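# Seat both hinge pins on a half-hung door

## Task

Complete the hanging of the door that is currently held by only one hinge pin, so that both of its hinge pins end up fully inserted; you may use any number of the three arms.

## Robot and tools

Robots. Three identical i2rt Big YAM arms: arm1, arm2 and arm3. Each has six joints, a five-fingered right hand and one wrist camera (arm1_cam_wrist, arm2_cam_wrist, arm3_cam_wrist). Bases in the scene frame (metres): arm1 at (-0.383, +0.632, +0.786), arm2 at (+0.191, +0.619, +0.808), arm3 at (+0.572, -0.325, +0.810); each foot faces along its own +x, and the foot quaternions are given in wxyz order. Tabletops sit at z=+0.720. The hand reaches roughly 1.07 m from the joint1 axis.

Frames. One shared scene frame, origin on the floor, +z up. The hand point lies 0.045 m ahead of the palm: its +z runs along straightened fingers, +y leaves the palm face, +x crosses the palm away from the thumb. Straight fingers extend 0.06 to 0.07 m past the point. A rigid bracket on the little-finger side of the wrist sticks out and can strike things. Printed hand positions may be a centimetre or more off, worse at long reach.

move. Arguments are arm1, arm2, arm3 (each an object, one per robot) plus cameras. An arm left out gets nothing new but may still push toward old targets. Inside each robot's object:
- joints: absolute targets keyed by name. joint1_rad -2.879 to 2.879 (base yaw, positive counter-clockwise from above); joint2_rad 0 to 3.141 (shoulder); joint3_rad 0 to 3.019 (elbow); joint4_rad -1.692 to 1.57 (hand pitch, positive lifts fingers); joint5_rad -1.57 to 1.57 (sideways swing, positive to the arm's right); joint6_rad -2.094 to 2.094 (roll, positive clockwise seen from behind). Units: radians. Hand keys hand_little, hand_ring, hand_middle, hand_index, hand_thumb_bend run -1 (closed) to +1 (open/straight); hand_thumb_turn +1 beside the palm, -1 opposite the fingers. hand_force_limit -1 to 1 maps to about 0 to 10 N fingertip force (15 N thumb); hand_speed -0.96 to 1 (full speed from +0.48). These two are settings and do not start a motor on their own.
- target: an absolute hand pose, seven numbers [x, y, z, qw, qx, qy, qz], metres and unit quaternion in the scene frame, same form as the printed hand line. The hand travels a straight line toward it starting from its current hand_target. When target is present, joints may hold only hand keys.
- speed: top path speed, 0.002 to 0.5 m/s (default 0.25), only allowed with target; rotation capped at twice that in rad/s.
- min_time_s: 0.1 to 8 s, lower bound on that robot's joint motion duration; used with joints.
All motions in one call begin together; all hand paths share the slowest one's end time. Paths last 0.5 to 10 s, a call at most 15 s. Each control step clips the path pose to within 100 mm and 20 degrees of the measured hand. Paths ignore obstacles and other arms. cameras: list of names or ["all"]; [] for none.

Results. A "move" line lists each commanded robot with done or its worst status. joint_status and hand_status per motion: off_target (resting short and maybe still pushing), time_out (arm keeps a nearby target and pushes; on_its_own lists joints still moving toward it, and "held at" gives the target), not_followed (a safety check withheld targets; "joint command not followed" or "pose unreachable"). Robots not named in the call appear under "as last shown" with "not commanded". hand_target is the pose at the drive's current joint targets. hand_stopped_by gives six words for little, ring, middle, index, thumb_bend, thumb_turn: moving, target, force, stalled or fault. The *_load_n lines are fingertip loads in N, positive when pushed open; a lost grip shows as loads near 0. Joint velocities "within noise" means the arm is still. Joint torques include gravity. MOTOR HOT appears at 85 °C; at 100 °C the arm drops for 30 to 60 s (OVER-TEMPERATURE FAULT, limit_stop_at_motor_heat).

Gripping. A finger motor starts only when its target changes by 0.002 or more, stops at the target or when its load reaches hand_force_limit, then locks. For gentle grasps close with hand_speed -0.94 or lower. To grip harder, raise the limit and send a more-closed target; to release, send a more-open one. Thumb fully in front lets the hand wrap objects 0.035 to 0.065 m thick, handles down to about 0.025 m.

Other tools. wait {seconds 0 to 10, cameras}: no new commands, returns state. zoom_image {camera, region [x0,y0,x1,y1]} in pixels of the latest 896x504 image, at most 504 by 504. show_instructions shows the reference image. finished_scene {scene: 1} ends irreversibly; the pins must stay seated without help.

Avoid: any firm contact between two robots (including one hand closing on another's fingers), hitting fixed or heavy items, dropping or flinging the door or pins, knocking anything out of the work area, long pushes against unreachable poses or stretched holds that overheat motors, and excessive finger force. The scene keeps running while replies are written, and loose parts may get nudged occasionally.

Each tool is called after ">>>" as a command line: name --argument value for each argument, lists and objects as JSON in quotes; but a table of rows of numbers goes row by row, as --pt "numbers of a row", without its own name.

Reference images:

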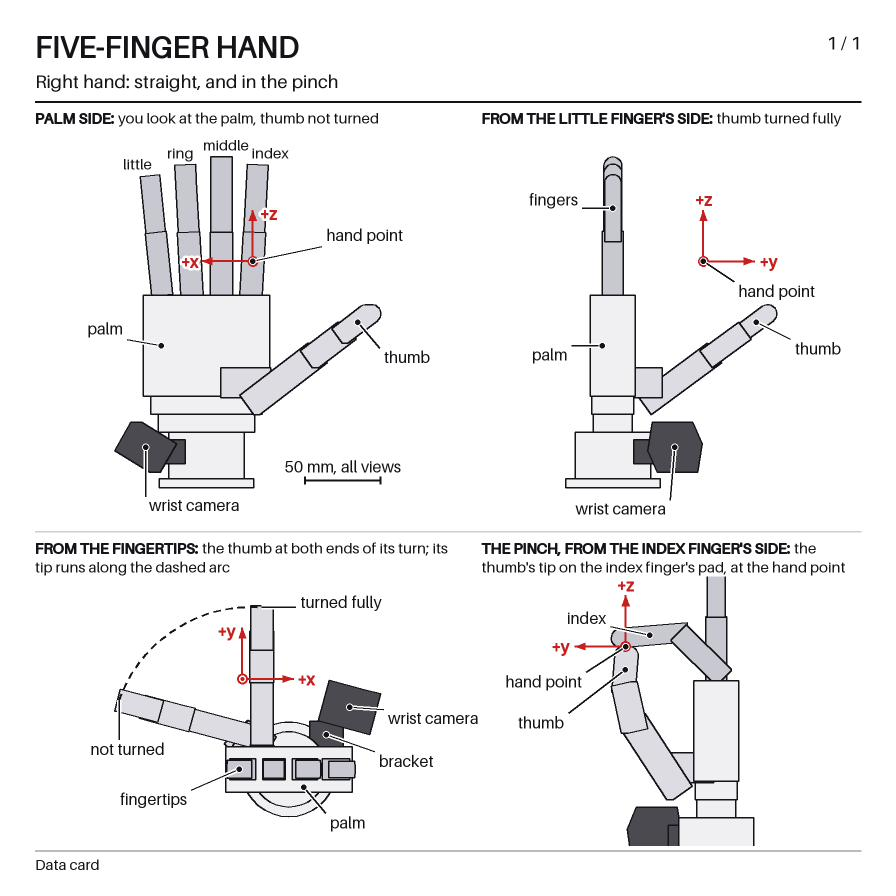

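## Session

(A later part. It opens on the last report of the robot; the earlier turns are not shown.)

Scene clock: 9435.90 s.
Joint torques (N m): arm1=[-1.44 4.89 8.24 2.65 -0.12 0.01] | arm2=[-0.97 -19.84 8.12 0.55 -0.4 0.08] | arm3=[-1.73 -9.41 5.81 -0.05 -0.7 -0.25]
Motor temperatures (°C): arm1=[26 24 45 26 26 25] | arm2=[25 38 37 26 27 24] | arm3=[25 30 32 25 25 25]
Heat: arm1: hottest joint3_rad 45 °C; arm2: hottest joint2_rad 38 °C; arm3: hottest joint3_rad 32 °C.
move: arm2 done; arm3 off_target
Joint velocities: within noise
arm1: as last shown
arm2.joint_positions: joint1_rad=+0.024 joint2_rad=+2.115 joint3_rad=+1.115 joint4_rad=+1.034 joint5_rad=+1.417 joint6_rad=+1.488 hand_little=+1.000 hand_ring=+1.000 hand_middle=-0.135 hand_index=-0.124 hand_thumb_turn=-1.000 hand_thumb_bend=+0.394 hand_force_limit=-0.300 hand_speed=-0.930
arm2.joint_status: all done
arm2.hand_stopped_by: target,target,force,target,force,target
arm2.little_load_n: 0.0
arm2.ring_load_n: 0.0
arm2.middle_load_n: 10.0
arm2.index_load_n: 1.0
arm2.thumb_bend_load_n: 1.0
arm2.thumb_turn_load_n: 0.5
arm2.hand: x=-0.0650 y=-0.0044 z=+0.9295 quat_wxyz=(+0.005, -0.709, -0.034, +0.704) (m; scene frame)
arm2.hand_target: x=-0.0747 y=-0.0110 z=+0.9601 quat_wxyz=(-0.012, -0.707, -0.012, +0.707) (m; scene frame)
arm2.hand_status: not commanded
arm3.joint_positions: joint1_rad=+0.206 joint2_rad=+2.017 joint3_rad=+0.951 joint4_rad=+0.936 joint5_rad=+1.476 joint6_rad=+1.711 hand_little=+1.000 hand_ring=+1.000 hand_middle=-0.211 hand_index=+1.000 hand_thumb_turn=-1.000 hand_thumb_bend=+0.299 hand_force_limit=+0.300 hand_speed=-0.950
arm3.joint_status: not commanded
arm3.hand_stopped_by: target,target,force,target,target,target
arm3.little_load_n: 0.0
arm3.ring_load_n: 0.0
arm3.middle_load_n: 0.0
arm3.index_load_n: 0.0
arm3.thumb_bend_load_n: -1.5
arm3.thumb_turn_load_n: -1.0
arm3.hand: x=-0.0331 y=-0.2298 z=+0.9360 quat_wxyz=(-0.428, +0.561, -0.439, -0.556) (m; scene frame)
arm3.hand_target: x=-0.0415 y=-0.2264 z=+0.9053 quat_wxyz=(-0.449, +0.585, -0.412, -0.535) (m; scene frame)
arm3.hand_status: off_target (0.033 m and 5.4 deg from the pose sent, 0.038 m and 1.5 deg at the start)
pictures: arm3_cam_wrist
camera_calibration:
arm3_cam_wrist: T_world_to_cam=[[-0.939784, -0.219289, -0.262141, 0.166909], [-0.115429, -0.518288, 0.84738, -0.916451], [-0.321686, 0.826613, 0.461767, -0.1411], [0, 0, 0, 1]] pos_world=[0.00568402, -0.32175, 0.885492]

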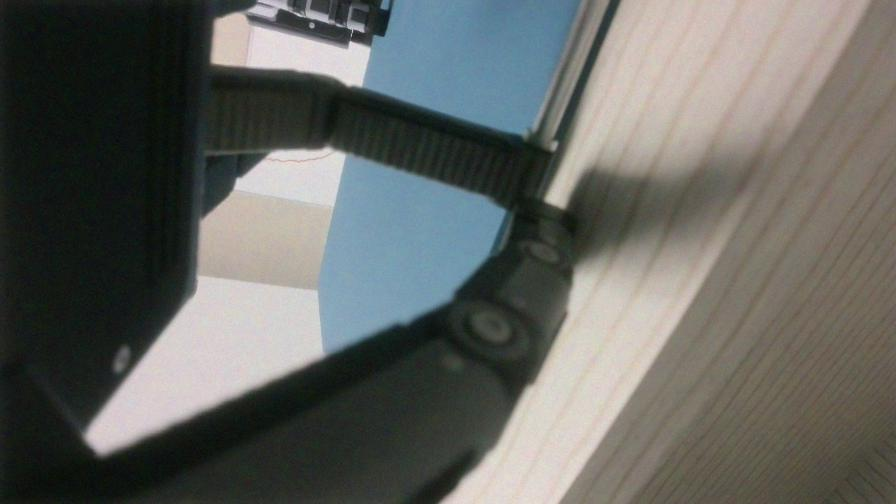

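>>> move --arm2 '{"joints": {"hand_index": -0.11, "hand_middle": -0.11, "hand_thumb_bend": 0.42, "hand_speed": -0.9}}'

>>> move --arm2 '{"target": [-0.050, -0.0125, 0.955, -0.0123, -0.7070, -0.0123, 0.7070], "speed": 0.03}' --cameras '["arm3_cam_wrist", "arm2_cam_wrist"]'

Scene clock: 9462.07 s.
Joint torques (N m): arm1=[-1.38 4.84 8.27 2.66 -0.12 0.01] | arm2=[-0.73 -18.96 8.18 0.55 -0.17 0.08] | arm3=[-1.73 -9.41 5.83 -0.03 -0.68 -0.25]
Motor temperatures (°C): arm1=[26 24 45 26 26 25] | arm2=[25 38 37 26 27 24] | arm3=[25 30 32 25 26 25]
Heat: arm1: hottest joint3_rad 45 °C; arm2: hottest joint2_rad 38 °C; arm3: hottest joint3_rad 32 °C.
move: arm2 done
Joint velocities: within noise
arm1.joint_positions: joint1_rad=+0.341 joint2_rad=+0.633 joint3_rad=+1.483 joint4_rad=-1.120 joint5_rad=+0.125 joint6_rad=-1.102 hand_little=+1.000 hand_ring=+1.000 hand_middle=+1.000 hand_index=+1.000 hand_thumb_turn=+1.000 hand_thumb_bend=+1.000 hand_force_limit=+0.000 hand_speed=-0.800
arm1.joint_status: not commanded
arm1.hand_stopped_by: target,target,target,target,target,target
arm1.little_load_n: 0.0
arm1.ring_load_n: 0.0
arm1.middle_load_n: 0.0
arm1.index_load_n: 0.0
arm1.thumb_bend_load_n: 0.0
arm1.thumb_turn_load_n: 0.0
arm1.hand: x=-0.3319 y=+0.3842 z=+1.3607 quat_wxyz=(+0.238, +0.532, -0.590, +0.559) (m; scene frame)
arm1.hand_target: x=-0.3302 y=+0.3853 z=+1.3736 quat_wxyz=(+0.239, +0.526, -0.580, +0.574) (m; scene frame)
arm1.hand_status: not commanded
arm2.joint_positions: joint1_rad=+0.022 joint2_rad=+2.105 joint3_rad=+1.115 joint4_rad=+1.033 joint5_rad=+1.410 joint6_rad=+1.488 hand_little=+1.000 hand_ring=+1.000 hand_middle=-0.110 hand_index=-0.110 hand_thumb_turn=-1.000 hand_thumb_bend=+0.420 hand_force_limit=-0.300 hand_speed=-0.900
arm2.joint_status: all done
arm2.hand_stopped_by: target,target,target,target,target,target
arm2.little_load_n: 0.0
arm2.ring_load_n: 0.0
arm2.middle_load_n: 0.0
arm2.index_load_n: 0.0
arm2.thumb_bend_load_n: 0.5
arm2.thumb_turn_load_n: 0.0
arm2.hand: x=-0.0653 y=-0.0055 z=+0.9353 quat_wxyz=(+0.000, -0.709, -0.033, +0.705) (m; scene frame)
arm2.hand_target: x=-0.0746 y=-0.0111 z=+0.9600 quat_wxyz=(-0.012, -0.707, -0.012, +0.707) (m; scene frame)
arm2.hand_status: not commanded
arm3: as last shown
arm3.joint_positions: joint1_rad=+0.206 joint2_rad=+2.017 joint3_rad=+0.951 joint4_rad=+0.936 joint5_rad=+1.476 joint6_rad=+1.712 hand_little=+1.000 hand_ring=+1.000 hand_middle=-0.211 hand_index=+1.000 hand_thumb_turn=-1.000 hand_thumb_bend=+0.299 hand_force_limit=+0.300 hand_speed=-0.950
arm3.middle_load_n: -0.5
arm3.hand: x=-0.0332 y=-0.2299 z=+0.9361 quat_wxyz=(-0.428, +0.561, -0.439, -0.557) (m; scene frame)
arm3.hand_target: x=-0.0415 y=-0.2264 z=+0.9053 quat_wxyz=(-0.448, +0.585, -0.412, -0.536) (m; scene frame)
pictures: none

Scene clock: 9463.40 s.
Joint torques (N m): arm1=[-1.49 4.89 8.25 2.66 -0.12 0] | arm2=[1.38 -18.2 7.69 1.55 -0.05 -0.01] | arm3=[-1.73 -9.41 5.82 -0.03 -0.68 -0.26]
Motor temperatures (°C): arm1=[26 24 45 26 26 25] | arm2=[25 38 37 26 27 24] | arm3=[25 30 32 25 26 25]
Heat: arm1: hottest joint3_rad 45 °C; arm2: hottest joint2_rad 38 °C; arm3: hottest joint3_rad 32 °C.
move: arm2 off_target
Joint velocities: within noise
arm1, arm3: as last shown
arm2.joint_positions: joint1_rad=+0.041 joint2_rad=+2.105 joint3_rad=+1.115 joint4_rad=+1.033 joint5_rad=+1.450 joint6_rad=+1.488 hand_little=+1.000 hand_ring=+1.000 hand_middle=-0.110 hand_index=-0.110 hand_thumb_turn=-1.000 hand_thumb_bend=+0.420 hand_force_limit=-0.300 hand_speed=-0.900
arm2.joint_status: not commanded
arm2.hand_stopped_by: target,target,target,target,target,target
arm2.little_load_n: 0.0
arm2.ring_load_n: 0.0
arm2.middle_load_n: 0.0
arm2.index_load_n: 0.0
arm2.thumb_bend_load_n: 0.0
arm2.thumb_turn_load_n: -0.5
arm2.hand: x=-0.0563 y=-0.0025 z=+0.9351 quat_wxyz=(+0.008, -0.709, -0.026, +0.704) (m; scene frame)
arm2.hand_target: x=-0.0499 y=-0.0118 z=+0.9548 quat_wxyz=(-0.012, -0.708, -0.012, +0.706) (m; scene frame)
arm2.hand_status: off_target (0.023 m and 2.8 deg from the pose sent, 0.026 m and 2.8 deg at the start)
arm3.joint_positions: joint1_rad=+0.206 joint2_rad=+2.017 joint3_rad=+0.951 joint4_rad=+0.936 joint5_rad=+1.476 joint6_rad=+1.713 hand_little=+1.000 hand_ring=+1.000 hand_middle=-0.211 hand_index=+1.000 hand_thumb_turn=-1.000 hand_thumb_bend=+0.299 hand_force_limit=+0.300 hand_speed=-0.950
arm3.middle_load_n: 0.0
arm3.thumb_turn_load_n: -1.5
arm3.hand_target: x=-0.0415 y=-0.2264 z=+0.9054 quat_wxyz=(-0.448, +0.585, -0.412, -0.536) (m; scene frame)
pictures: arm2_cam_wrist, arm3_cam_wrist
camera_calibration:
arm2_cam_wrist: T_world_to_cam=[[0.0190059, -0.942751, -0.332955, 0.309952], [0.517925, -0.275568, 0.809825, -0.732142], [-0.855215, -0.187837, 0.483037, -0.386867], [0, 0, 0, 1]] pos_world=[0.0424493, 0.0177851, 0.882978]
arm3_cam_wrist: T_world_to_cam=[[-0.939989, -0.219721, -0.261042, 0.165732], [-0.114306, -0.518069, 0.847667, -0.916736], [-0.321488, 0.826636, 0.461864, -0.141257], [0, 0, 0, 1]] pos_world=[0.00558578, -0.321749, 0.885591]

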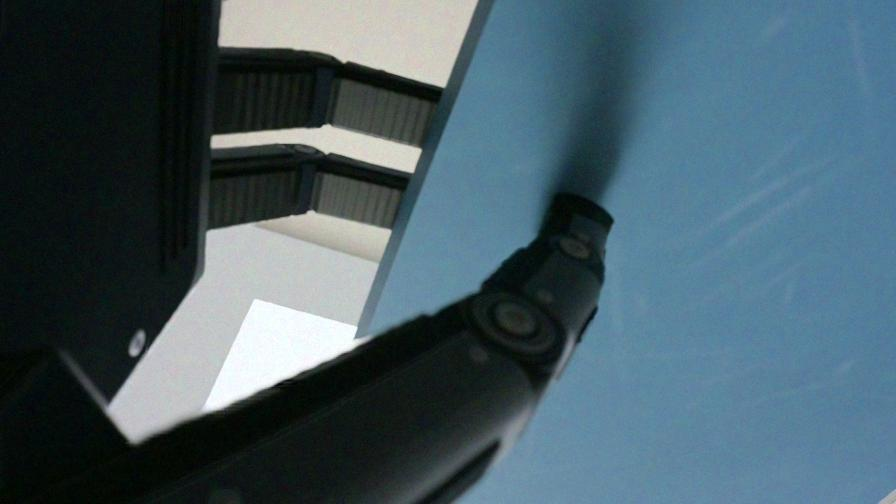

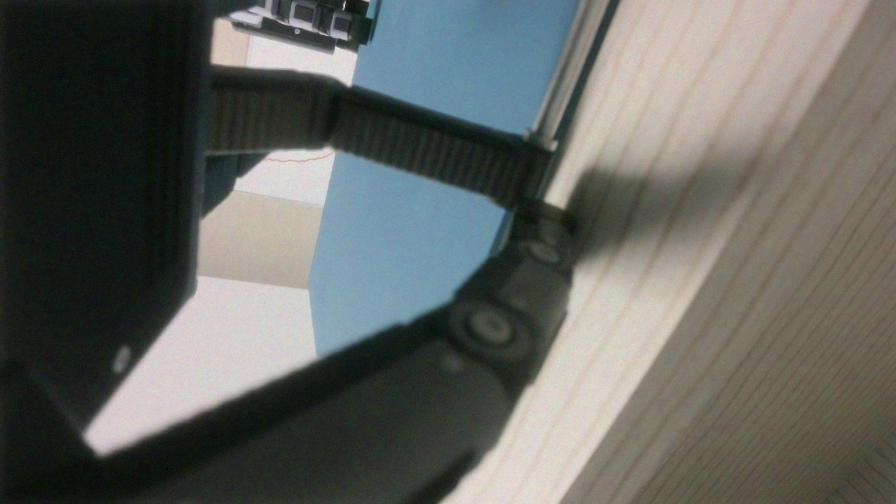

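>>> move --arm2 '{"target": [-0.085, -0.0125, 0.965, -0.0123, -0.7070, -0.0123, 0.7070], "speed": 0.04}' --cameras '["arm3_cam_wrist"]'

Scene clock: 9472.27 s.
Joint torques (N m): arm1=[-1.49 4.89 8.27 2.66 -0.12 0] | arm2=[-0.56 -19.19 8.53 0.54 -0.16 0.17] | arm3=[-1.73 -9.41 5.81 -0.03 -0.66 -0.26]
Motor temperatures (°C): arm1=[26 24 45 26 26 25] | arm2=[25 37 37 26 27 24] | arm3=[25 30 32 25 26 25]
Heat: arm1: hottest joint3_rad 45 °C; arm2: hottest joint2_rad 37 °C; arm3: hottest joint3_rad 32 °C.
move: arm2 off_target
Joint velocities: within noise
arm1, arm3: as last shown
arm1.thumb_bend_load_n: 0.5
arm1.thumb_turn_load_n: 0.5
arm2.joint_positions: joint1_rad=+0.003 joint2_rad=+2.097 joint3_rad=+1.116 joint4_rad=+1.008 joint5_rad=+1.393 joint6_rad=+1.490 hand_little=+1.000 hand_ring=+1.000 hand_middle=-0.110 hand_index=-0.110 hand_thumb_turn=-1.000 hand_thumb_bend=+0.420 hand_force_limit=-0.300 hand_speed=-0.900
arm2.joint_status: not commanded
arm2.hand_stopped_by: target,target,target,target,target,target
arm2.little_load_n: 0.0
arm2.ring_load_n: 0.0
arm2.middle_load_n: 0.0
arm2.index_load_n: 0.0
arm2.thumb_bend_load_n: 0.0
arm2.thumb_turn_load_n: 0.0
arm2.hand: x=-0.0766 y=-0.0049 z=+0.9373 quat_wxyz=(+0.006, -0.709, -0.037, +0.704) (m; scene frame)
arm2.hand_target: x=-0.0847 y=-0.0113 z=+0.9652 quat_wxyz=(-0.012, -0.707, -0.012, +0.707) (m; scene frame)
arm2.hand_status: off_target (0.030 m and 3.5 deg from the pose sent, 0.042 m and 2.8 deg at the start)
arm3.joint_positions: joint1_rad=+0.206 joint2_rad=+2.017 joint3_rad=+0.951 joint4_rad=+0.936 joint5_rad=+1.475 joint6_rad=+1.713 hand_little=+1.000 hand_ring=+1.000 hand_middle=-0.211 hand_index=+1.000 hand_thumb_turn=-1.000 hand_thumb_bend=+0.299 hand_force_limit=+0.300 hand_speed=-0.950
arm3.middle_load_n: -0.5
arm3.thumb_bend_load_n: -2.0
arm3.thumb_turn_load_n: -1.0
arm3.hand: x=-0.0332 y=-0.2299 z=+0.9361 quat_wxyz=(-0.427, +0.561, -0.439, -0.557) (m; scene frame)
pictures: arm3_cam_wrist
camera_calibration:
arm3_cam_wrist: T_world_to_cam=[[-0.939978, -0.220151, -0.260718, 0.165307], [-0.113818, -0.518016, 0.847765, -0.916808], [-0.321693, 0.826555, 0.461867, -0.141285], [0, 0, 0, 1]] pos_world=[0.00558611, -0.321749, 0.885591]

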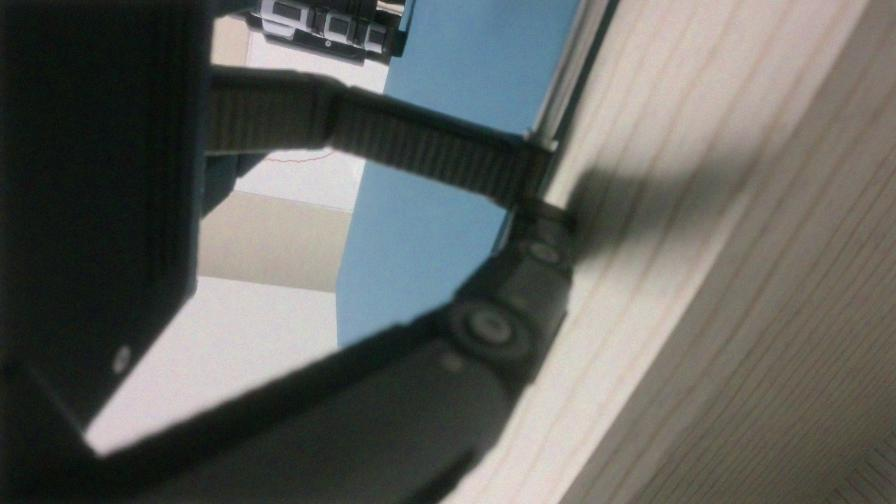

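>>> move --arm3 '{"target": [-0.0420, -0.2264, 0.8920, 0.4489, -0.5850, 0.4113, 0.5360], "speed": 0.01}' --cameras '["arm3_cam_wrist"]'

>>> zoom_image --camera "arm3_cam_wrist" --region '[480, 60, 640, 220]'

Scene clock: 9481.67 s.
Joint torques (N m): arm1=[-1.44 4.89 8.25 2.66 -0.12 0] | arm2=[-0.62 -19.14 8.54 0.57 -0.16 0.19] | arm3=[-1.61 -8.23 5.41 -0.02 -0.58 -0.41]
Motor temperatures (°C): arm1=[26 24 45 26 26 25] | arm2=[25 38 38 26 27 24] | arm3=[25 30 32 25 26 25]
Heat: arm1: hottest joint3_rad 45 °C; arm2: hottest joint2_rad 38 °C; arm3: hottest joint3_rad 32 °C.
move: arm3 off_target
Joint velocities: within noise
arm1, arm2: as last shown
arm1.middle_load_n: -0.5
arm1.thumb_bend_load_n: 0.0
arm1.thumb_turn_load_n: 0.0
arm2.thumb_turn_load_n: -0.5
arm2.hand: x=-0.0766 y=-0.0048 z=+0.9373 quat_wxyz=(+0.005, -0.709, -0.037, +0.704) (m; scene frame)
arm3.joint_positions: joint1_rad=+0.206 joint2_rad=+2.023 joint3_rad=+0.951 joint4_rad=+0.932 joint5_rad=+1.475 joint6_rad=+1.757 hand_little=+1.000 hand_ring=+1.000 hand_middle=-0.211 hand_index=+1.000 hand_thumb_turn=-1.000 hand_thumb_bend=+0.300 hand_force_limit=+0.300 hand_speed=-0.950
arm3.joint_status: not commanded
arm3.hand_stopped_by: target,target,force,target,target,target
arm3.little_load_n: 0.0
arm3.ring_load_n: 0.0
arm3.middle_load_n: -1.0
arm3.index_load_n: 0.0
arm3.thumb_bend_load_n: 0.0
arm3.thumb_turn_load_n: -0.5
arm3.hand: x=-0.0320 y=-0.2296 z=+0.9346 quat_wxyz=(-0.418, +0.554, -0.448, -0.564) (m; scene frame)
arm3.hand_target: x=-0.0382 y=-0.2267 z=+0.8929 quat_wxyz=(-0.448, +0.586, -0.413, -0.535) (m; scene frame)
arm3.hand_status: off_target (0.044 m and 7.3 deg from the pose sent, 0.045 m and 5.4 deg at the start)
pictures: arm3_cam_wrist
camera_calibration:
arm3_cam_wrist: T_world_to_cam=[[-0.947841, -0.222568, -0.228168, 0.134872], [-0.0862711, -0.509983, 0.855847, -0.920107], [-0.306846, 0.830892, 0.464182, -0.141161], [0, 0, 0, 1]] pos_world=[0.00514349, -0.321932, 0.883769]

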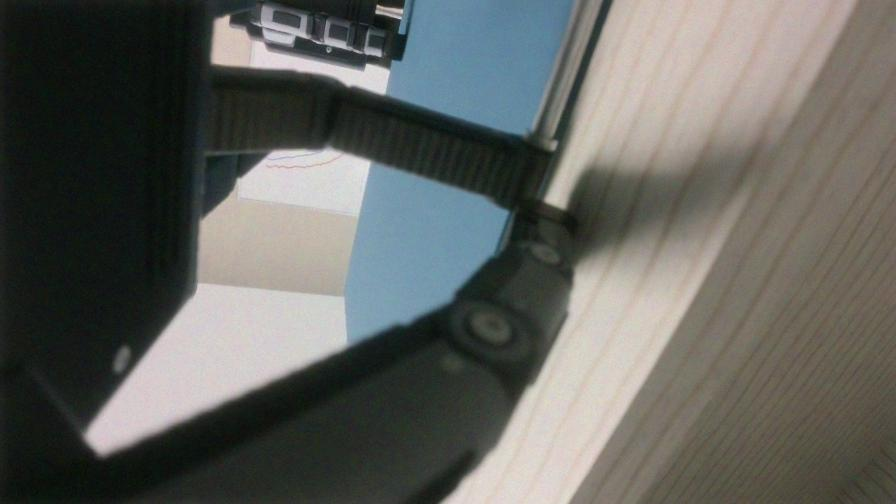

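Scaled by 3.150.

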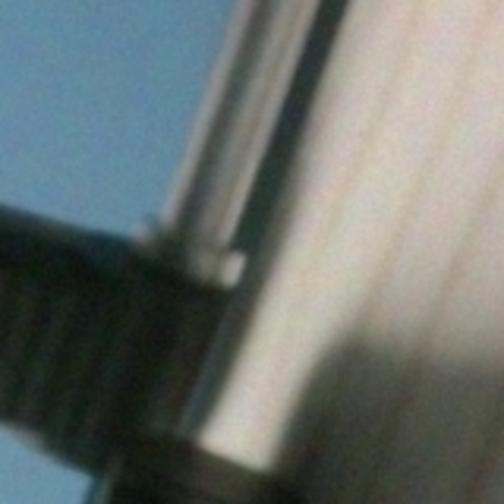

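>>> move --arm2 '{"joints": {"hand_index": -0.25, "hand_middle": -0.25, "hand_thumb_bend": 0.3, "hand_force_limit": -0.3, "hand_speed": -0.93}}'

>>> move --arm2 '{"target": [-0.065, -0.0125, 0.975, -0.0123, -0.7070, -0.0123, 0.7070], "speed": 0.04}' --cameras '["arm3_cam_wrist"]'

Scene clock: 9493.47 s.
Joint torques (N m): arm1=[-1.49 4.89 8.25 2.65 -0.12 0] | arm2=[-0.56 -19.19 8.53 0.54 -0.16 0.18] | arm3=[-1.61 -8.35 5.41 -0.03 -0.58 -0.41]
Motor temperatures (°C): arm1=[26 24 45 26 26 25] | arm2=[25 38 38 26 27 24] | arm3=[25 30 31 25 26 25]
Heat: arm1: hottest joint3_rad 45 °C; arm2: hottest joint2_rad 38 °C; arm3: hottest joint3_rad 31 °C.
move: arm2 off_target
Joint velocities: within noise
arm1, arm3: as last shown
arm1.middle_load_n: 0.0
arm2.joint_positions: joint1_rad=+0.003 joint2_rad=+2.097 joint3_rad=+1.116 joint4_rad=+1.008 joint5_rad=+1.393 joint6_rad=+1.491 hand_little=+1.000 hand_ring=+1.000 hand_middle=-0.127 hand_index=-0.128 hand_thumb_turn=-1.000 hand_thumb_bend=+0.411 hand_force_limit=-0.300 hand_speed=-0.930
arm2.joint_status: hand_middle off_target (ended at -0.127, target -0.250); hand_index off_target (ended at -0.128, target -0.250); hand_thumb_bend off_target (ended at +0.411, target +0.300); the others done
arm2.hand_stopped_by: target,target,force,force,force,target
arm2.little_load_n: 0.0
arm2.ring_load_n: 0.0
arm2.middle_load_n: 4.0
arm2.index_load_n: 4.5
arm2.thumb_bend_load_n: 5.0
arm2.thumb_turn_load_n: -0.5
arm2.hand: x=-0.0766 y=-0.0048 z=+0.9374 quat_wxyz=(+0.005, -0.709, -0.036, +0.704) (m; scene frame)
arm2.hand_target: x=-0.0847 y=-0.0113 z=+0.9651 quat_wxyz=(-0.012, -0.707, -0.012, +0.707) (m; scene frame)
arm2.hand_status: not commanded
arm3.joint_positions: joint1_rad=+0.206 joint2_rad=+2.023 joint3_rad=+0.951 joint4_rad=+0.932 joint5_rad=+1.475 joint6_rad=+1.758 hand_little=+1.000 hand_ring=+1.000 hand_middle=-0.211 hand_index=+1.000 hand_thumb_turn=-1.000 hand_thumb_bend=+0.300 hand_force_limit=+0.300 hand_speed=-0.950
arm3.thumb_bend_load_n: -0.5
arm3.thumb_turn_load_n: 0.0
arm3.hand: x=-0.0320 y=-0.2296 z=+0.9347 quat_wxyz=(-0.417, +0.554, -0.449, -0.564) (m; scene frame)
pictures: none

Scene clock: 9494.53 s.
Joint torques (N m): arm1=[-1.44 4.89 8.24 2.65 -0.13 0] | arm2=[1.03 -20.66 7.8 0.88 0.11 0.11] | arm3=[-1.61 -8.29 5.42 -0.03 -0.58 -0.41]
Motor temperatures (°C): arm1=[26 24 45 26 26 25] | arm2=[25 38 38 26 27 24] | arm3=[25 30 31 25 26 25]
Heat: arm1: hottest joint3_rad 45 °C; arm2: hottest joint2_rad 38 °C; arm3: hottest joint3_rad 31 °C.
move: arm2 off_target
Joint velocities: within noise
arm1, arm3: as last shown
arm2.joint_positions: joint1_rad=+0.019 joint2_rad=+2.092 joint3_rad=+1.116 joint4_rad=+0.997 joint5_rad=+1.420 joint6_rad=+1.485 hand_little=+1.000 hand_ring=+1.000 hand_middle=-0.127 hand_index=-0.128 hand_thumb_turn=-1.000 hand_thumb_bend=+0.411 hand_force_limit=-0.300 hand_speed=-0.930
arm2.joint_status: not commanded
arm2.hand_stopped_by: target,target,force,force,force,target
arm2.little_load_n: -0.5
arm2.ring_load_n: 0.0
arm2.middle_load_n: 2.5
arm2.index_load_n: 1.5
arm2.thumb_bend_load_n: 4.0
arm2.thumb_turn_load_n: 0.0
arm2.hand: x=-0.0681 y=-0.0044 z=+0.9383 quat_wxyz=(+0.013, -0.710, -0.037, +0.704) (m; scene frame)
arm2.hand_target: x=-0.0649 y=-0.0115 z=+0.9747 quat_wxyz=(-0.012, -0.707, -0.012, +0.707) (m; scene frame)
arm2.hand_status: off_target (0.038 m and 4.1 deg from the pose sent, 0.040 m and 3.4 deg at the start)
arm3.thumb_bend_load_n: 0.0
pictures: arm3_cam_wrist
camera_calibration:
arm3_cam_wrist: T_world_to_cam=[[-0.948027, -0.222605, -0.227357, 0.134145], [-0.0856086, -0.509742, 0.856057, -0.920218], [-0.306457, 0.831029, 0.464193, -0.141128], [0, 0, 0, 1]] pos_world=[0.0051449, -0.321931, 0.883768]

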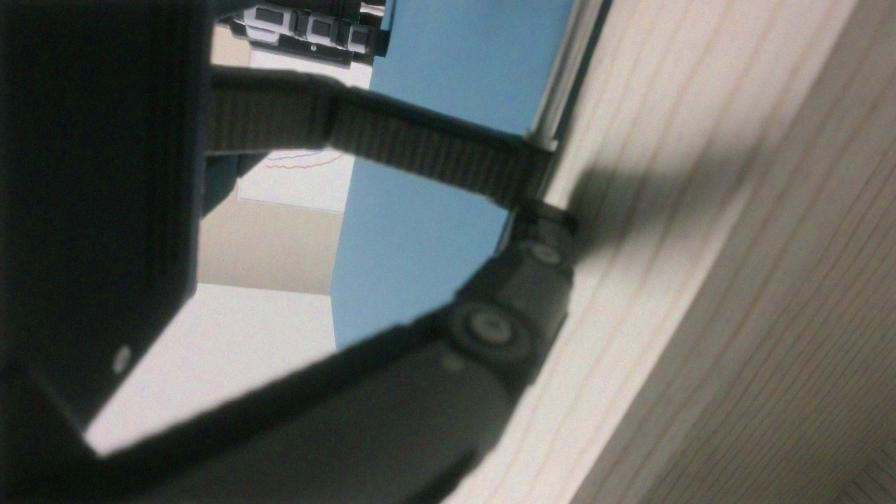

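>>> move --arm2 '{"target": [-0.065, -0.0125, 0.990, -0.0123, -0.7070, -0.0123, 0.7070], "speed": 0.04}'

>>> move --arm2 '{"target": [-0.092, -0.0125, 0.990, -0.0123, -0.7070, -0.0123, 0.7070], "speed": 0.04}'

>>> move --arm2 '{"target": [-0.092, 0.015, 0.990, -0.0123, -0.7070, -0.0123, 0.7070], "speed": 0.04}' --cameras '["arm3_cam_wrist", "arm2_cam_wrist"]'

Scene clock: 9505.27 s.
Joint torques (N m): arm1=[-1.44 4.89 8.27 2.65 -0.12 0.01] | arm2=[1.03 -22.12 7.86 1.18 0.11 0.26] | arm3=[-1.61 -8.29 5.42 -0.05 -0.58 -0.41]
Motor temperatures (°C): arm1=[26 24 45 26 26 25] | arm2=[25 39 38 26 27 24] | arm3=[25 30 31 25 26 25]
Heat: arm1: hottest joint3_rad 45 °C; arm2: hottest joint2_rad 39 °C; arm3: hottest joint3_rad 31 °C.
move: arm2 off_target
Joint velocities: within noise
arm1, arm3: as last shown
arm2.joint_positions: joint1_rad=+0.019 joint2_rad=+2.077 joint3_rad=+1.116 joint4_rad=+0.961 joint5_rad=+1.420 joint6_rad=+1.471 hand_little=+1.000 hand_ring=+1.000 hand_middle=-0.127 hand_index=-0.128 hand_thumb_turn=-1.000 hand_thumb_bend=+0.411 hand_force_limit=-0.300 hand_speed=-0.930
arm2.joint_status: not commanded
arm2.hand_stopped_by: target,target,force,force,force,target
arm2.little_load_n: 0.0
arm2.ring_load_n: 0.0
arm2.middle_load_n: 2.5
arm2.index_load_n: 2.0
arm2.thumb_bend_load_n: 3.0
arm2.thumb_turn_load_n: -2.0
arm2.hand: x=-0.0683 y=-0.0056 z=+0.9404 quat_wxyz=(+0.026, -0.710, -0.049, +0.702) (m; scene frame)
arm2.hand_target: x=-0.0650 y=-0.0110 z=+0.9892 quat_wxyz=(-0.012, -0.707, -0.012, +0.707) (m; scene frame)
arm2.hand_status: off_target (0.050 m and 6.1 deg from the pose sent, 0.053 m and 4.1 deg at the start)
arm3.thumb_turn_load_n: -0.5
pictures: none

Scene clock: 9506.43 s.
Joint torques (N m): arm1=[-1.44 4.89 8.27 2.66 -0.12 0.01] | arm2=[-1.14 -21.48 8.7 1.05 -0.24 0.32] | arm3=[-1.67 -8.29 5.41 -0.05 -0.57 -0.41]
Motor temperatures (°C): arm1=[26 24 45 26 26 25] | arm2=[25 39 38 26 27 24] | arm3=[25 30 31 25 26 25]
Heat: arm1: hottest joint3_rad 45 °C; arm2: hottest joint2_rad 39 °C; arm3: hottest joint3_rad 31 °C.
move: arm2 off_target
Joint velocities: within noise
arm1, arm3: as last shown
arm2.joint_positions: joint1_rad=-0.002 joint2_rad=+2.074 joint3_rad=+1.116 joint4_rad=+0.946 joint5_rad=+1.384 joint6_rad=+1.480 hand_little=+1.000 hand_ring=+1.000 hand_middle=-0.127 hand_index=-0.128 hand_thumb_turn=-1.000 hand_thumb_bend=+0.410 hand_force_limit=-0.300 hand_speed=-0.930
arm2.joint_status: not commanded
arm2.hand_stopped_by: target,target,force,force,force,target
arm2.little_load_n: 0.0
arm2.ring_load_n: 0.0
arm2.middle_load_n: 6.0
arm2.index_load_n: 5.5
arm2.thumb_bend_load_n: 1.0
arm2.thumb_turn_load_n: -2.5
arm2.hand: x=-0.0791 y=-0.0071 z=+0.9408 quat_wxyz=(+0.021, -0.710, -0.056, +0.701) (m; scene frame)
arm2.hand_target: x=-0.0913 y=-0.0103 z=+0.9895 quat_wxyz=(-0.012, -0.706, -0.012, +0.708) (m; scene frame)
arm2.hand_status: off_target (0.051 m and 6.3 deg from the pose sent, 0.055 m and 6.1 deg at the start)
pictures: none

Scene clock: 9507.57 s.
Joint torques (N m): arm1=[-1.44 4.89 8.27 2.65 -0.12 0.01] | arm2=[-1.73 -20.37 6.13 2.33 0.31 0.38] | arm3=[-1.61 -8.29 5.42 -0.03 -0.57 -0.41]
Motor temperatures (°C): arm1=[26 24 45 26 26 25] | arm2=[25 39 38 26 27 24] | arm3=[25 30 31 25 26 25]
Heat: arm1: hottest joint3_rad 45 °C; arm2: hottest joint2_rad 39 °C; arm3: hottest joint3_rad 31 °C.
move: arm2 off_target
Joint velocities: within noise
arm1.joint_positions: joint1_rad=+0.341 joint2_rad=+0.633 joint3_rad=+1.483 joint4_rad=-1.120 joint5_rad=+0.125 joint6_rad=-1.102 hand_little=+1.000 hand_ring=+1.000 hand_middle=+1.000 hand_index=+1.000 hand_thumb_turn=+1.000 hand_thumb_bend=+1.000 hand_force_limit=+0.000 hand_speed=-0.800
arm1.joint_status: not commanded
arm1.hand_stopped_by: target,target,target,target,target,target
arm1.little_load_n: 0.0
arm1.ring_load_n: 0.0
arm1.middle_load_n: 0.0
arm1.index_load_n: 0.0
arm1.thumb_bend_load_n: 0.0
arm1.thumb_turn_load_n: 0.0
arm1.hand: x=-0.3319 y=+0.3842 z=+1.3607 quat_wxyz=(+0.238, +0.532, -0.590, +0.559) (m; scene frame)
arm1.hand_target: x=-0.3302 y=+0.3853 z=+1.3736 quat_wxyz=(+0.239, +0.526, -0.580, +0.574) (m; scene frame)
arm1.hand_status: not commanded
arm2.joint_positions: joint1_rad=-0.003 joint2_rad=+2.024 joint3_rad=+1.063 joint4_rad=+0.949 joint5_rad=+1.361 joint6_rad=+1.480 hand_little=+1.000 hand_ring=+1.000 hand_middle=-0.127 hand_index=-0.128 hand_thumb_turn=-1.000 hand_thumb_bend=+0.411 hand_force_limit=-0.300 hand_speed=-0.930
arm2.joint_status: not commanded
arm2.hand_stopped_by: target,target,force,force,force,target
arm2.little_load_n: 0.0
arm2.ring_load_n: 0.0
arm2.middle_load_n: 2.5
arm2.index_load_n: 0.5
arm2.thumb_bend_load_n: 3.0
arm2.thumb_turn_load_n: -1.5
arm2.hand: x=-0.0760 y=+0.0050 z=+0.9513 quat_wxyz=(+0.014, -0.710, -0.063, +0.701) (m; scene frame)
arm2.hand_target: x=-0.0916 y=+0.0155 z=+0.9887 quat_wxyz=(-0.012, -0.707, -0.013, +0.707) (m; scene frame)
arm2.hand_status: off_target (0.043 m and 6.6 deg from the pose sent, 0.055 m and 6.3 deg at the start)
arm3: as last shown
pictures: arm2_cam_wrist, arm3_cam_wrist
camera_calibration:
arm2_cam_wrist: T_world_to_cam=[[0.0626224, -0.918593, -0.390212, 0.380564], [0.52706, -0.301575, 0.794519, -0.717492], [-0.847518, -0.25542, 0.465268, -0.392362], [0, 0, 0, 1]] pos_world=[0.0217956, 0.0329889, 0.901115]
arm3_cam_wrist: T_world_to_cam=[[-0.948027, -0.222605, -0.227357, 0.134145], [-0.0856086, -0.509742, 0.856057, -0.920218], [-0.306457, 0.831029, 0.464193, -0.141128], [0, 0, 0, 1]] pos_world=[0.0051449, -0.321931, 0.883768]

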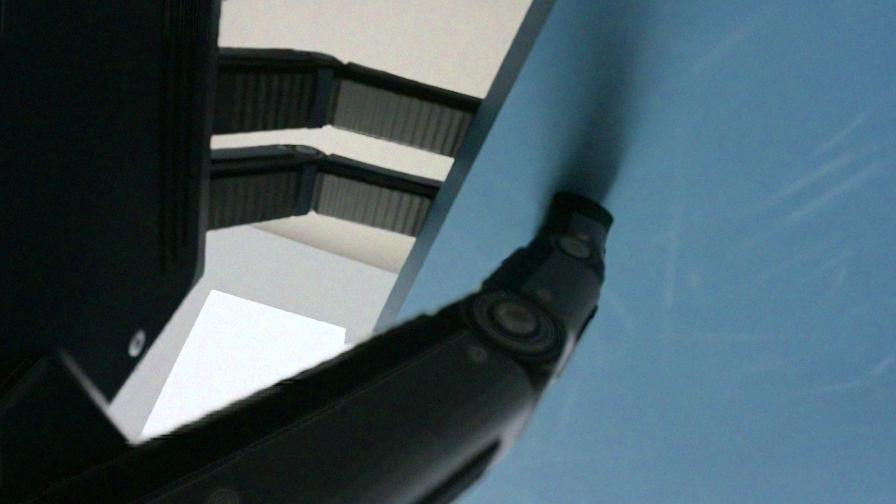

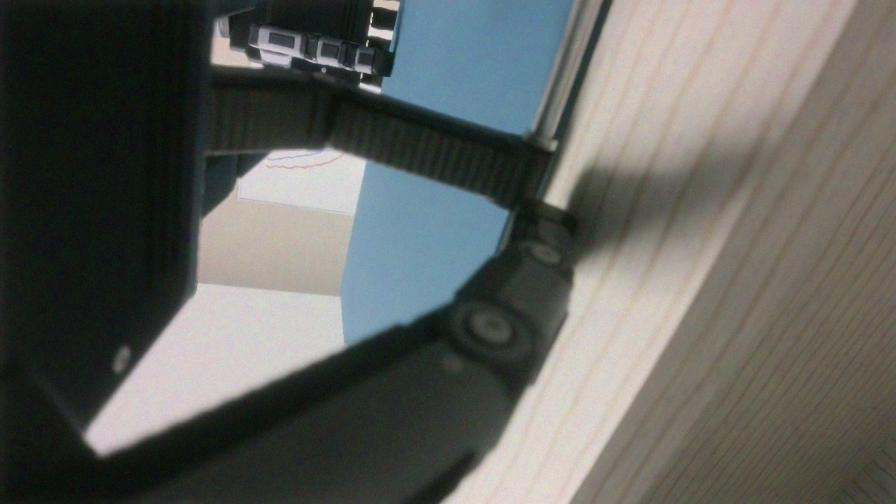

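>>> move --arm3 '{"joints": {"joint5_rad": 1.497}, "min_time_s": 1}'

>>> move --arm3 '{"joints": {"joint5_rad": 1.455}, "min_time_s": 1}'

>>> move --arm3 '{"joints": {"joint5_rad": 1.475}, "min_time_s": 1}' --cameras '["arm3_cam_wrist"]'

Scene clock: 9549.40 s.
Joint torques (N m): arm1=[-1.44 4.84 8.27 2.65 -0.13 0.01] | arm2=[-1.73 -20.37 6.13 2.3 0.32 0.39] | arm3=[-1.67 -8.7 4.83 -0.05 0.16 -0.41]
Motor temperatures (°C): arm1=[26 24 45 26 26 25] | arm2=[25 38 36 26 27 24] | arm3=[25 30 31 25 26 25]
Heat: arm1: hottest joint3_rad 45 °C; arm2: hottest joint2_rad 38 °C; arm3: hottest joint3_rad 31 °C.
move: arm3 done
Joint velocities: within noise
arm1, arm2: as last shown
arm2.little_load_n: -0.5
arm2.thumb_bend_load_n: 3.5
arm3.joint_positions: joint1_rad=+0.206 joint2_rad=+2.028 joint3_rad=+0.959 joint4_rad=+0.932 joint5_rad=+1.495 joint6_rad=+1.758 hand_little=+1.000 hand_ring=+1.000 hand_middle=-0.212 hand_index=+1.000 hand_thumb_turn=-1.000 hand_thumb_bend=+0.300 hand_force_limit=+0.300 hand_speed=-0.950
arm3.joint_status: all done
arm3.hand_stopped_by: target,target,force,target,target,target
arm3.little_load_n: 0.0
arm3.ring_load_n: 0.0
arm3.middle_load_n: -4.0
arm3.index_load_n: 0.0
arm3.thumb_bend_load_n: 0.0
arm3.thumb_turn_load_n: 0.0
arm3.hand: x=-0.0307 y=-0.2279 z=+0.9348 quat_wxyz=(-0.423, +0.548, -0.454, -0.561) (m; scene frame)
arm3.hand_target: x=-0.0311 y=-0.2226 z=+0.8946 quat_wxyz=(-0.461, +0.575, -0.422, -0.528) (m; scene frame)
arm3.hand_status: not commanded
pictures: none

Scene clock: 9550.67 s.
Joint torques (N m): arm1=[-1.44 4.84 8.27 2.66 -0.13 0] | arm2=[-1.73 -20.25 6.13 2.28 0.31 0.39] | arm3=[-1.61 -8.76 4.83 -0.03 -0.95 -0.47]
Motor temperatures (°C): arm1=[26 24 45 26 26 25] | arm2=[25 38 36 26 27 24] | arm3=[25 29 31 25 26 25]
Heat: arm1: hottest joint3_rad 45 °C; arm2: hottest joint2_rad 38 °C; arm3: hottest joint3_rad 31 °C.
move: arm3 done
Joint velocities: within noise
arm1, arm2: as last shown
arm2.little_load_n: 0.0
arm3.joint_positions: joint1_rad=+0.206 joint2_rad=+2.028 joint3_rad=+0.959 joint4_rad=+0.932 joint5_rad=+1.484 joint6_rad=+1.763 hand_little=+1.000 hand_ring=+1.000 hand_middle=-0.212 hand_index=+1.000 hand_thumb_turn=-1.000 hand_thumb_bend=+0.299 hand_force_limit=+0.300 hand_speed=-0.950
arm3.joint_status: all done
arm3.hand_stopped_by: target,target,force,target,target,target
arm3.little_load_n: 0.0
arm3.ring_load_n: 0.0
arm3.middle_load_n: -2.0
arm3.index_load_n: 0.0
arm3.thumb_bend_load_n: -3.0
arm3.thumb_turn_load_n: -1.0
arm3.hand: x=-0.0325 y=-0.2290 z=+0.9348 quat_wxyz=(-0.418, +0.549, -0.453, -0.564) (m; scene frame)
arm3.hand_target: x=-0.0383 y=-0.2267 z=+0.8928 quat_wxyz=(-0.448, +0.586, -0.412, -0.535) (m; scene frame)
arm3.hand_status: not commanded
pictures: none

Scene clock: 9551.97 s.
Joint torques (N m): arm1=[-1.49 4.84 8.25 2.65 -0.12 0.01] | arm2=[-1.67 -20.37 6.13 2.3 0.32 0.38] | arm3=[-1.67 -8.76 4.83 -0.05 -0.32 -0.47]
Motor temperatures (°C): arm1=[26 24 45 26 26 25] | arm2=[25 38 36 26 27 24] | arm3=[25 29 31 25 26 25]
Heat: arm1: hottest joint3_rad 45 °C; arm2: hottest joint2_rad 38 °C; arm3: hottest joint3_rad 31 °C.
move: arm3 done
Joint velocities: within noise
arm1, arm2: as last shown
arm2.index_load_n: 1.0
arm3.joint_positions: joint1_rad=+0.206 joint2_rad=+2.028 joint3_rad=+0.959 joint4_rad=+0.932 joint5_rad=+1.487 joint6_rad=+1.763 hand_little=+1.000 hand_ring=+1.000 hand_middle=-0.212 hand_index=+1.000 hand_thumb_turn=-1.000 hand_thumb_bend=+0.299 hand_force_limit=+0.300 hand_speed=-0.950
arm3.joint_status: all done
arm3.hand_stopped_by: target,target,force,target,target,target
arm3.little_load_n: 0.0
arm3.ring_load_n: 0.0
arm3.middle_load_n: -2.0
arm3.index_load_n: 0.0
arm3.thumb_bend_load_n: -2.0
arm3.thumb_turn_load_n: -1.0
arm3.hand: x=-0.0321 y=-0.2287 z=+0.9349 quat_wxyz=(-0.419, +0.549, -0.454, -0.564) (m; scene frame)
arm3.hand_target: x=-0.0349 y=-0.2247 z=+0.8937 quat_wxyz=(-0.454, +0.581, -0.417, -0.531) (m; scene frame)
arm3.hand_status: not commanded
pictures: arm3_cam_wrist
camera_calibration:
arm3_cam_wrist: T_world_to_cam=[[-0.952379, -0.211071, -0.220053, 0.129981], [-0.0851821, -0.508776, 0.856675, -0.9203], [-0.292777, 0.834624, 0.466568, -0.142882], [0, 0, 0, 1]] pos_world=[0.00356536, -0.321538, 0.883664]

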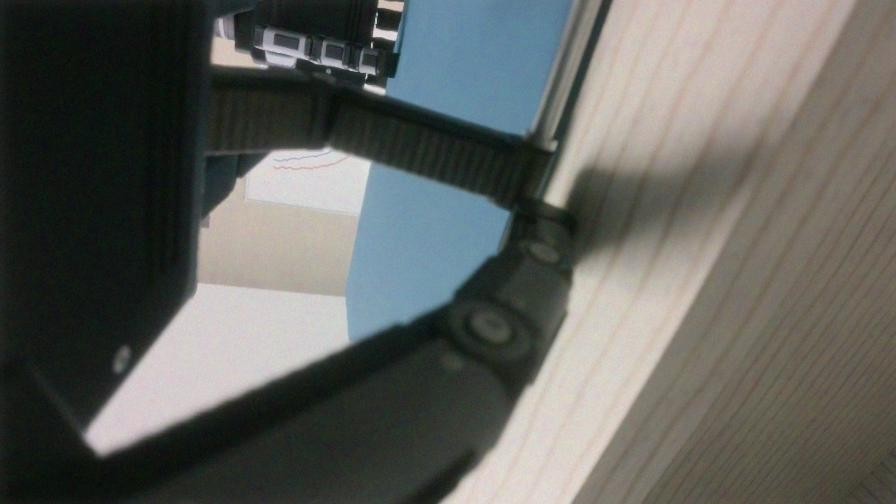

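>>> move --arm2 '{"joints": {"hand_index": -0.05, "hand_middle": -0.05, "hand_thumb_bend": 0.5, "hand_speed": -0.8}}'

>>> move --arm2 '{"target": [-0.068, 0.0, 0.935, -0.0123, -0.7070, -0.0123, 0.7070], "speed": 0.05}' --cameras '["arm2_cam_wrist", "arm3_cam_wrist"]'

Scene clock: 9562.73 s.
Joint torques (N m): arm1=[-1.49 4.89 8.25 2.67 -0.12 0.01] | arm2=[-0.56 -17.49 6.35 1.57 -0.03 0.19] | arm3=[-1.61 -8.76 4.83 -0.05 -0.32 -0.47]
Motor temperatures (°C): arm1=[26 24 45 26 26 25] | arm2=[25 38 36 26 27 24] | arm3=[25 29 31 25 26 25]
Heat: arm1: hottest joint3_rad 45 °C; arm2: hottest joint2_rad 38 °C; arm3: hottest joint3_rad 31 °C.
move: arm2 done
Joint velocities: within noise
arm1, arm3: as last shown
arm2.joint_positions: joint1_rad=-0.017 joint2_rad=+1.993 joint3_rad=+1.063 joint4_rad=+0.966 joint5_rad=+1.370 joint6_rad=+1.497 hand_little=+1.000 hand_ring=+1.000 hand_middle=-0.050 hand_index=-0.050 hand_thumb_turn=-1.000 hand_thumb_bend=+0.500 hand_force_limit=-0.300 hand_speed=-0.800
arm2.joint_status: all done
arm2.hand_stopped_by: target,target,target,target,target,target
arm2.little_load_n: 0.0
arm2.ring_load_n: 0.0
arm2.middle_load_n: 0.5
arm2.index_load_n: 0.0
arm2.thumb_bend_load_n: 0.0
arm2.thumb_turn_load_n: -0.5
arm2.hand: x=-0.0849 y=+0.0120 z=+0.9743 quat_wxyz=(-0.001, -0.708, -0.033, +0.705) (m; scene frame)
arm2.hand_target: x=-0.0916 y=+0.0155 z=+0.9888 quat_wxyz=(-0.012, -0.707, -0.012, +0.707) (m; scene frame)
arm2.hand_status: not commanded
arm3.thumb_bend_load_n: -1.5
arm3.hand: x=-0.0320 y=-0.2287 z=+0.9349 quat_wxyz=(-0.419, +0.549, -0.454, -0.564) (m; scene frame)
pictures: none

Scene clock: 9564.63 s.
Joint torques (N m): arm1=[-1.44 4.89 8.27 2.66 -0.12 0.01] | arm2=[1.32 -16.32 8.01 1.54 -0.03 0.07] | arm3=[-1.67 -8.76 4.85 -0.05 -0.32 -0.47]
Motor temperatures (°C): arm1=[26 24 45 26 26 25] | arm2=[25 38 36 26 27 24] | arm3=[25 29 31 25 26 25]
Heat: arm1: hottest joint3_rad 45 °C; arm2: hottest joint2_rad 38 °C; arm3: hottest joint3_rad 31 °C.
move: arm2 off_target
Joint velocities: within noise
arm1, arm3: as last shown
arm2.joint_positions: joint1_rad=+0.007 joint2_rad=+2.111 joint3_rad=+1.076 joint4_rad=+1.064 joint5_rad=+1.415 joint6_rad=+1.505 hand_little=+1.000 hand_ring=+1.000 hand_middle=-0.050 hand_index=-0.050 hand_thumb_turn=-1.000 hand_thumb_bend=+0.500 hand_force_limit=-0.300 hand_speed=-0.800
arm2.joint_status: not commanded
arm2.hand_stopped_by: target,target,target,target,target,target
arm2.little_load_n: 0.0
arm2.ring_load_n: 0.0
arm2.middle_load_n: 0.0
arm2.index_load_n: 0.0
arm2.thumb_bend_load_n: 0.0
arm2.thumb_turn_load_n: -0.5
arm2.hand: x=-0.0737 y=+0.0122 z=+0.9237 quat_wxyz=(+0.006, -0.710, -0.025, +0.704) (m; scene frame)
arm2.hand_target: x=-0.0677 y=+0.0006 z=+0.9350 quat_wxyz=(-0.012, -0.708, -0.012, +0.706) (m; scene frame)
arm2.hand_status: off_target (0.018 m and 2.6 deg from the pose sent, 0.044 m and 2.7 deg at the start)
pictures: arm2_cam_wrist, arm3_cam_wrist
camera_calibration:
arm2_cam_wrist: T_world_to_cam=[[0.0195261, -0.943976, -0.329436, 0.317211], [0.517571, -0.272369, 0.811132, -0.711112], [-0.855417, -0.186345, 0.483257, -0.393735], [0, 0, 0, 1]] pos_world=[0.0250497, 0.0323846, 0.871582]
arm3_cam_wrist: T_world_to_cam=[[-0.952478, -0.210627, -0.220049, 0.130142], [-0.0854105, -0.508752, 0.856666, -0.920233], [-0.292387, 0.83475, 0.466585, -0.142941], [0, 0, 0, 1]] pos_world=[0.00356564, -0.321439, 0.883664]

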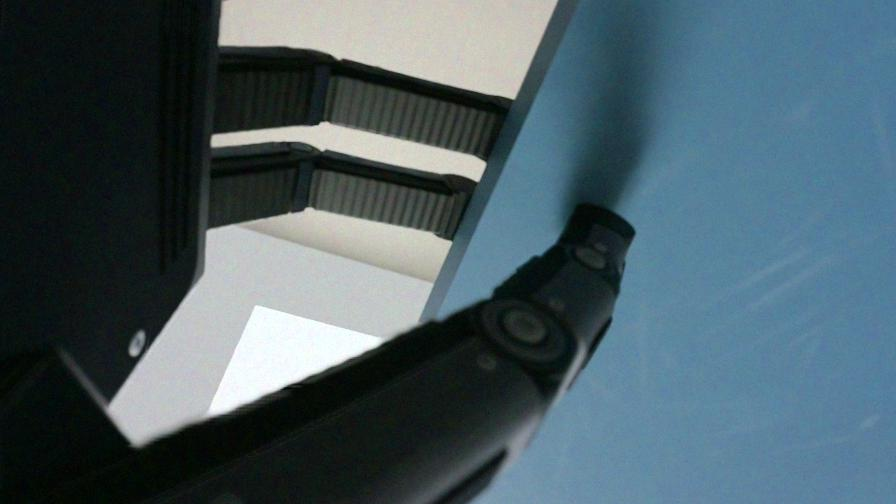

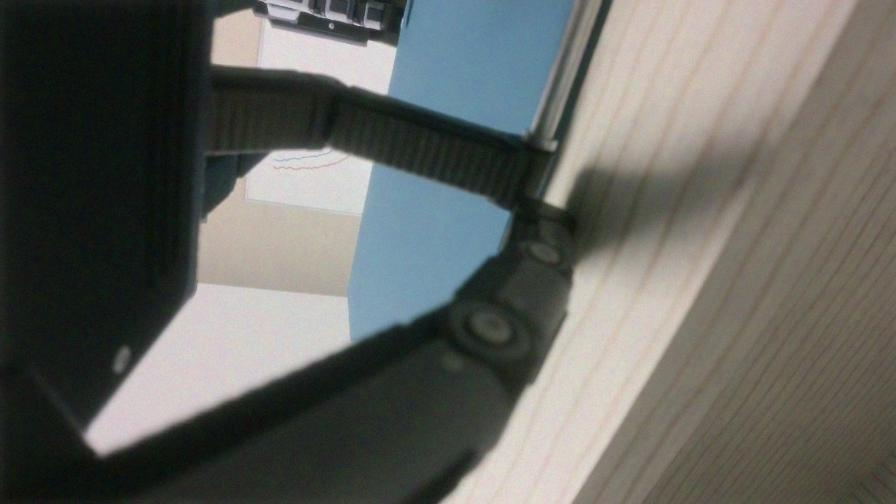

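>>> move --arm3 '{"joints": {"joint2_rad": 2.0, "joint6_rad": 1.70}, "min_time_s": 1.5}'

>>> move --arm3 '{"target": [0.020, -0.2300, 0.946, 0.438, -0.5707, 0.4229, 0.5511], "speed": 0.06}'

>>> move --arm3 '{"target": [0.018, -0.2300, 0.848, 0.438, -0.5707, 0.4229, 0.5511], "speed": 0.06}' --cameras '["arm3_cam_wrist"]'

>>> zoom_image --camera "arm3_cam_wrist" --region '[600, 200, 780, 420]'

Scene clock: 9578.97 s.
Joint torques (N m): arm1=[-1.44 4.84 8.25 2.66 -0.12 0.01] | arm2=[1.49 -16.32 7.99 1.59 -0.02 0.07] | arm3=[-1.67 -14.51 4.89 0.4 -0.33 -0.2]
Motor temperatures (°C): arm1=[26 24 45 26 26 25] | arm2=[25 38 36 26 27 24] | arm3=[25 29 30 25 26 25]
Heat: arm1: hottest joint3_rad 45 °C; arm2: hottest joint2_rad 38 °C; arm3: hottest joint3_rad 30 °C.
move: arm3 done
Joint velocities: within noise
arm1, arm2: as last shown
arm2.joint_positions: joint1_rad=+0.007 joint2_rad=+2.111 joint3_rad=+1.076 joint4_rad=+1.065 joint5_rad=+1.415 joint6_rad=+1.505 hand_little=+1.000 hand_ring=+1.000 hand_middle=-0.050 hand_index=-0.050 hand_thumb_turn=-1.000 hand_thumb_bend=+0.500 hand_force_limit=-0.300 hand_speed=-0.800
arm2.thumb_turn_load_n: 0.0
arm2.hand: x=-0.0737 y=+0.0122 z=+0.9238 quat_wxyz=(+0.006, -0.710, -0.024, +0.704) (m; scene frame)
arm3.joint_positions: joint1_rad=+0.206 joint2_rad=+2.016 joint3_rad=+0.959 joint4_rad=+0.920 joint5_rad=+1.487 joint6_rad=+1.727 hand_little=+1.000 hand_ring=+1.000 hand_middle=-0.211 hand_index=+1.000 hand_thumb_turn=-1.000 hand_thumb_bend=+0.299 hand_force_limit=+0.300 hand_speed=-0.950
arm3.joint_status: all done
arm3.hand_stopped_by: target,target,force,target,target,target
arm3.little_load_n: -0.5
arm3.ring_load_n: 0.0
arm3.middle_load_n: -1.0
arm3.index_load_n: 0.5
arm3.thumb_bend_load_n: -3.5
arm3.thumb_turn_load_n: -0.5
arm3.hand: x=-0.0334 y=-0.2290 z=+0.9376 quat_wxyz=(-0.429, +0.557, -0.444, -0.556) (m; scene frame)
arm3.hand_target: x=-0.0372 y=-0.2250 z=+0.9444 quat_wxyz=(-0.434, +0.562, -0.437, -0.552) (m; scene frame)
arm3.hand_status: not commanded
pictures: none

Scene clock: 9581.07 s.
Joint torques (N m): arm1=[-1.49 4.95 8.23 2.65 -0.12 0.01] | arm2=[1.32 -16.32 8.01 1.59 -0.02 0.08] | arm3=[-0.09 -12.81 3.48 1.63 0.14 -0.03]
Motor temperatures (°C): arm1=[26 24 45 26 26 25] | arm2=[25 38 36 26 27 24] | arm3=[25 29 30 25 26 25]
Heat: arm1: hottest joint3_rad 45 °C; arm2: hottest joint2_rad 38 °C; arm3: hottest joint3_rad 30 °C.
move: arm3 done
Joint velocities: within noise
arm1, arm2: as last shown
arm3.joint_positions: joint1_rad=+0.212 joint2_rad=+1.931 joint3_rad=+0.789 joint4_rad=+1.016 joint5_rad=+1.482 joint6_rad=+1.649 hand_little=+1.000 hand_ring=+1.000 hand_middle=-0.211 hand_index=+1.000 hand_thumb_turn=-1.000 hand_thumb_bend=+0.300 hand_force_limit=+0.300 hand_speed=-0.950
arm3.joint_status: not commanded
arm3.hand_stopped_by: target,target,force,target,target,target
arm3.little_load_n: 0.0
arm3.ring_load_n: 0.0
arm3.middle_load_n: 0.0
arm3.index_load_n: 0.0
arm3.thumb_bend_load_n: 0.0
arm3.thumb_turn_load_n: -0.5
arm3.hand: x=+0.0187 y=-0.2242 z=+0.9383 quat_wxyz=(-0.445, +0.573, -0.422, -0.544) (m; scene frame)
arm3.hand_target: x=+0.0200 y=-0.2300 z=+0.9459 quat_wxyz=(-0.438, +0.571, -0.423, -0.551) (m; scene frame)
arm3.hand_status: done (0.010 m and 1.1 deg from the pose sent, 0.054 m and 3.1 deg at the start)
pictures: none

Scene clock: 9583.90 s.
Joint torques (N m): arm1=[-1.44 4.89 8.25 2.65 -0.12 0.01] | arm2=[1.44 -16.26 8.01 1.57 -0.02 0.08] | arm3=[-0.15 -10.7 4.29 1.62 0.15 -0.01]
Motor temperatures (°C): arm1=[26 24 45 26 26 25] | arm2=[25 39 37 26 27 24] | arm3=[25 29 30 25 26 25]
Heat: arm1: hottest joint3_rad 45 °C; arm2: hottest joint2_rad 39 °C; arm3: hottest joint3_rad 30 °C.
move: arm3 off_target
Joint velocities: within noise
arm1.joint_positions: joint1_rad=+0.341 joint2_rad=+0.633 joint3_rad=+1.483 joint4_rad=-1.120 joint5_rad=+0.125 joint6_rad=-1.102 hand_little=+1.000 hand_ring=+1.000 hand_middle=+1.000 hand_index=+1.000 hand_thumb_turn=+1.000 hand_thumb_bend=+1.000 hand_force_limit=+0.000 hand_speed=-0.800
arm1.joint_status: not commanded
arm1.hand_stopped_by: target,target,target,target,target,target
arm1.little_load_n: 0.0
arm1.ring_load_n: 0.0
arm1.middle_load_n: 0.0
arm1.index_load_n: 0.0
arm1.thumb_bend_load_n: 0.0
arm1.thumb_turn_load_n: 0.0
arm1.hand: x=-0.3319 y=+0.3842 z=+1.3607 quat_wxyz=(+0.238, +0.532, -0.590, +0.559) (m; scene frame)
arm1.hand_target: x=-0.3302 y=+0.3853 z=+1.3736 quat_wxyz=(+0.239, +0.526, -0.580, +0.574) (m; scene frame)
arm1.hand_status: not commanded
arm2: as last shown
arm3.joint_positions: joint1_rad=+0.212 joint2_rad=+2.176 joint3_rad=+0.812 joint4_rad=+1.214 joint5_rad=+1.482 joint6_rad=+1.682 hand_little=+1.000 hand_ring=+1.000 hand_middle=-0.211 hand_index=+1.000 hand_thumb_turn=-1.000 hand_thumb_bend=+0.300 hand_force_limit=+0.300 hand_speed=-0.950
arm3.joint_status: not commanded
arm3.hand_stopped_by: target,target,force,target,target,target
arm3.little_load_n: 0.0
arm3.ring_load_n: 0.0
arm3.middle_load_n: 0.0
arm3.index_load_n: 0.0
arm3.thumb_bend_load_n: 0.0
arm3.thumb_turn_load_n: -0.5
arm3.hand: x=+0.0255 y=-0.2231 z=+0.8522 quat_wxyz=(-0.442, +0.572, -0.425, -0.545) (m; scene frame)
arm3.hand_target: x=+0.0184 y=-0.2301 z=+0.8481 quat_wxyz=(-0.437, +0.572, -0.424, -0.550) (m; scene frame)
arm3.hand_status: off_target (0.011 m and 0.9 deg from the pose sent, 0.090 m and 1.2 deg at the start)
pictures: arm3_cam_wrist
camera_calibration:
arm3_cam_wrist: T_world_to_cam=[[-0.925778, -0.215843, -0.310399, 0.243094], [-0.156759, -0.527967, 0.834672, -0.825484], [-0.344038, 0.821379, 0.454945, -0.0838678], [0, 0, 0, 1]] pos_world=[0.0667955, -0.314471, 0.80262]

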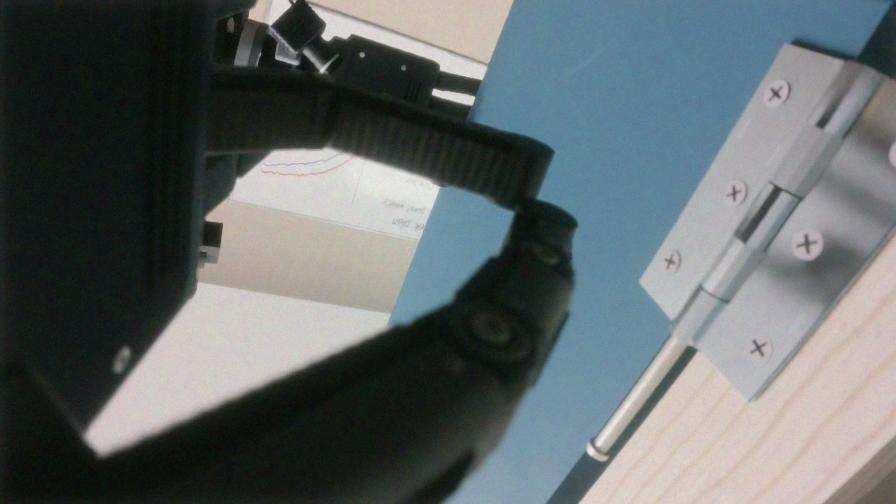

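Scaled by 2.291.

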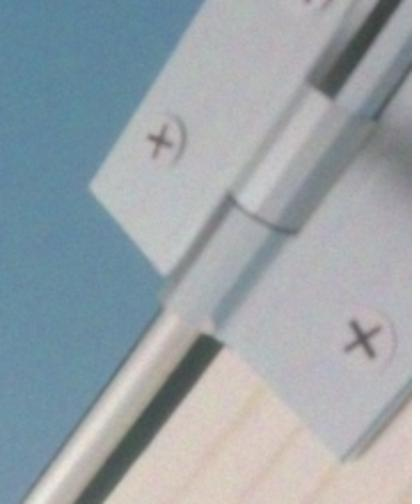

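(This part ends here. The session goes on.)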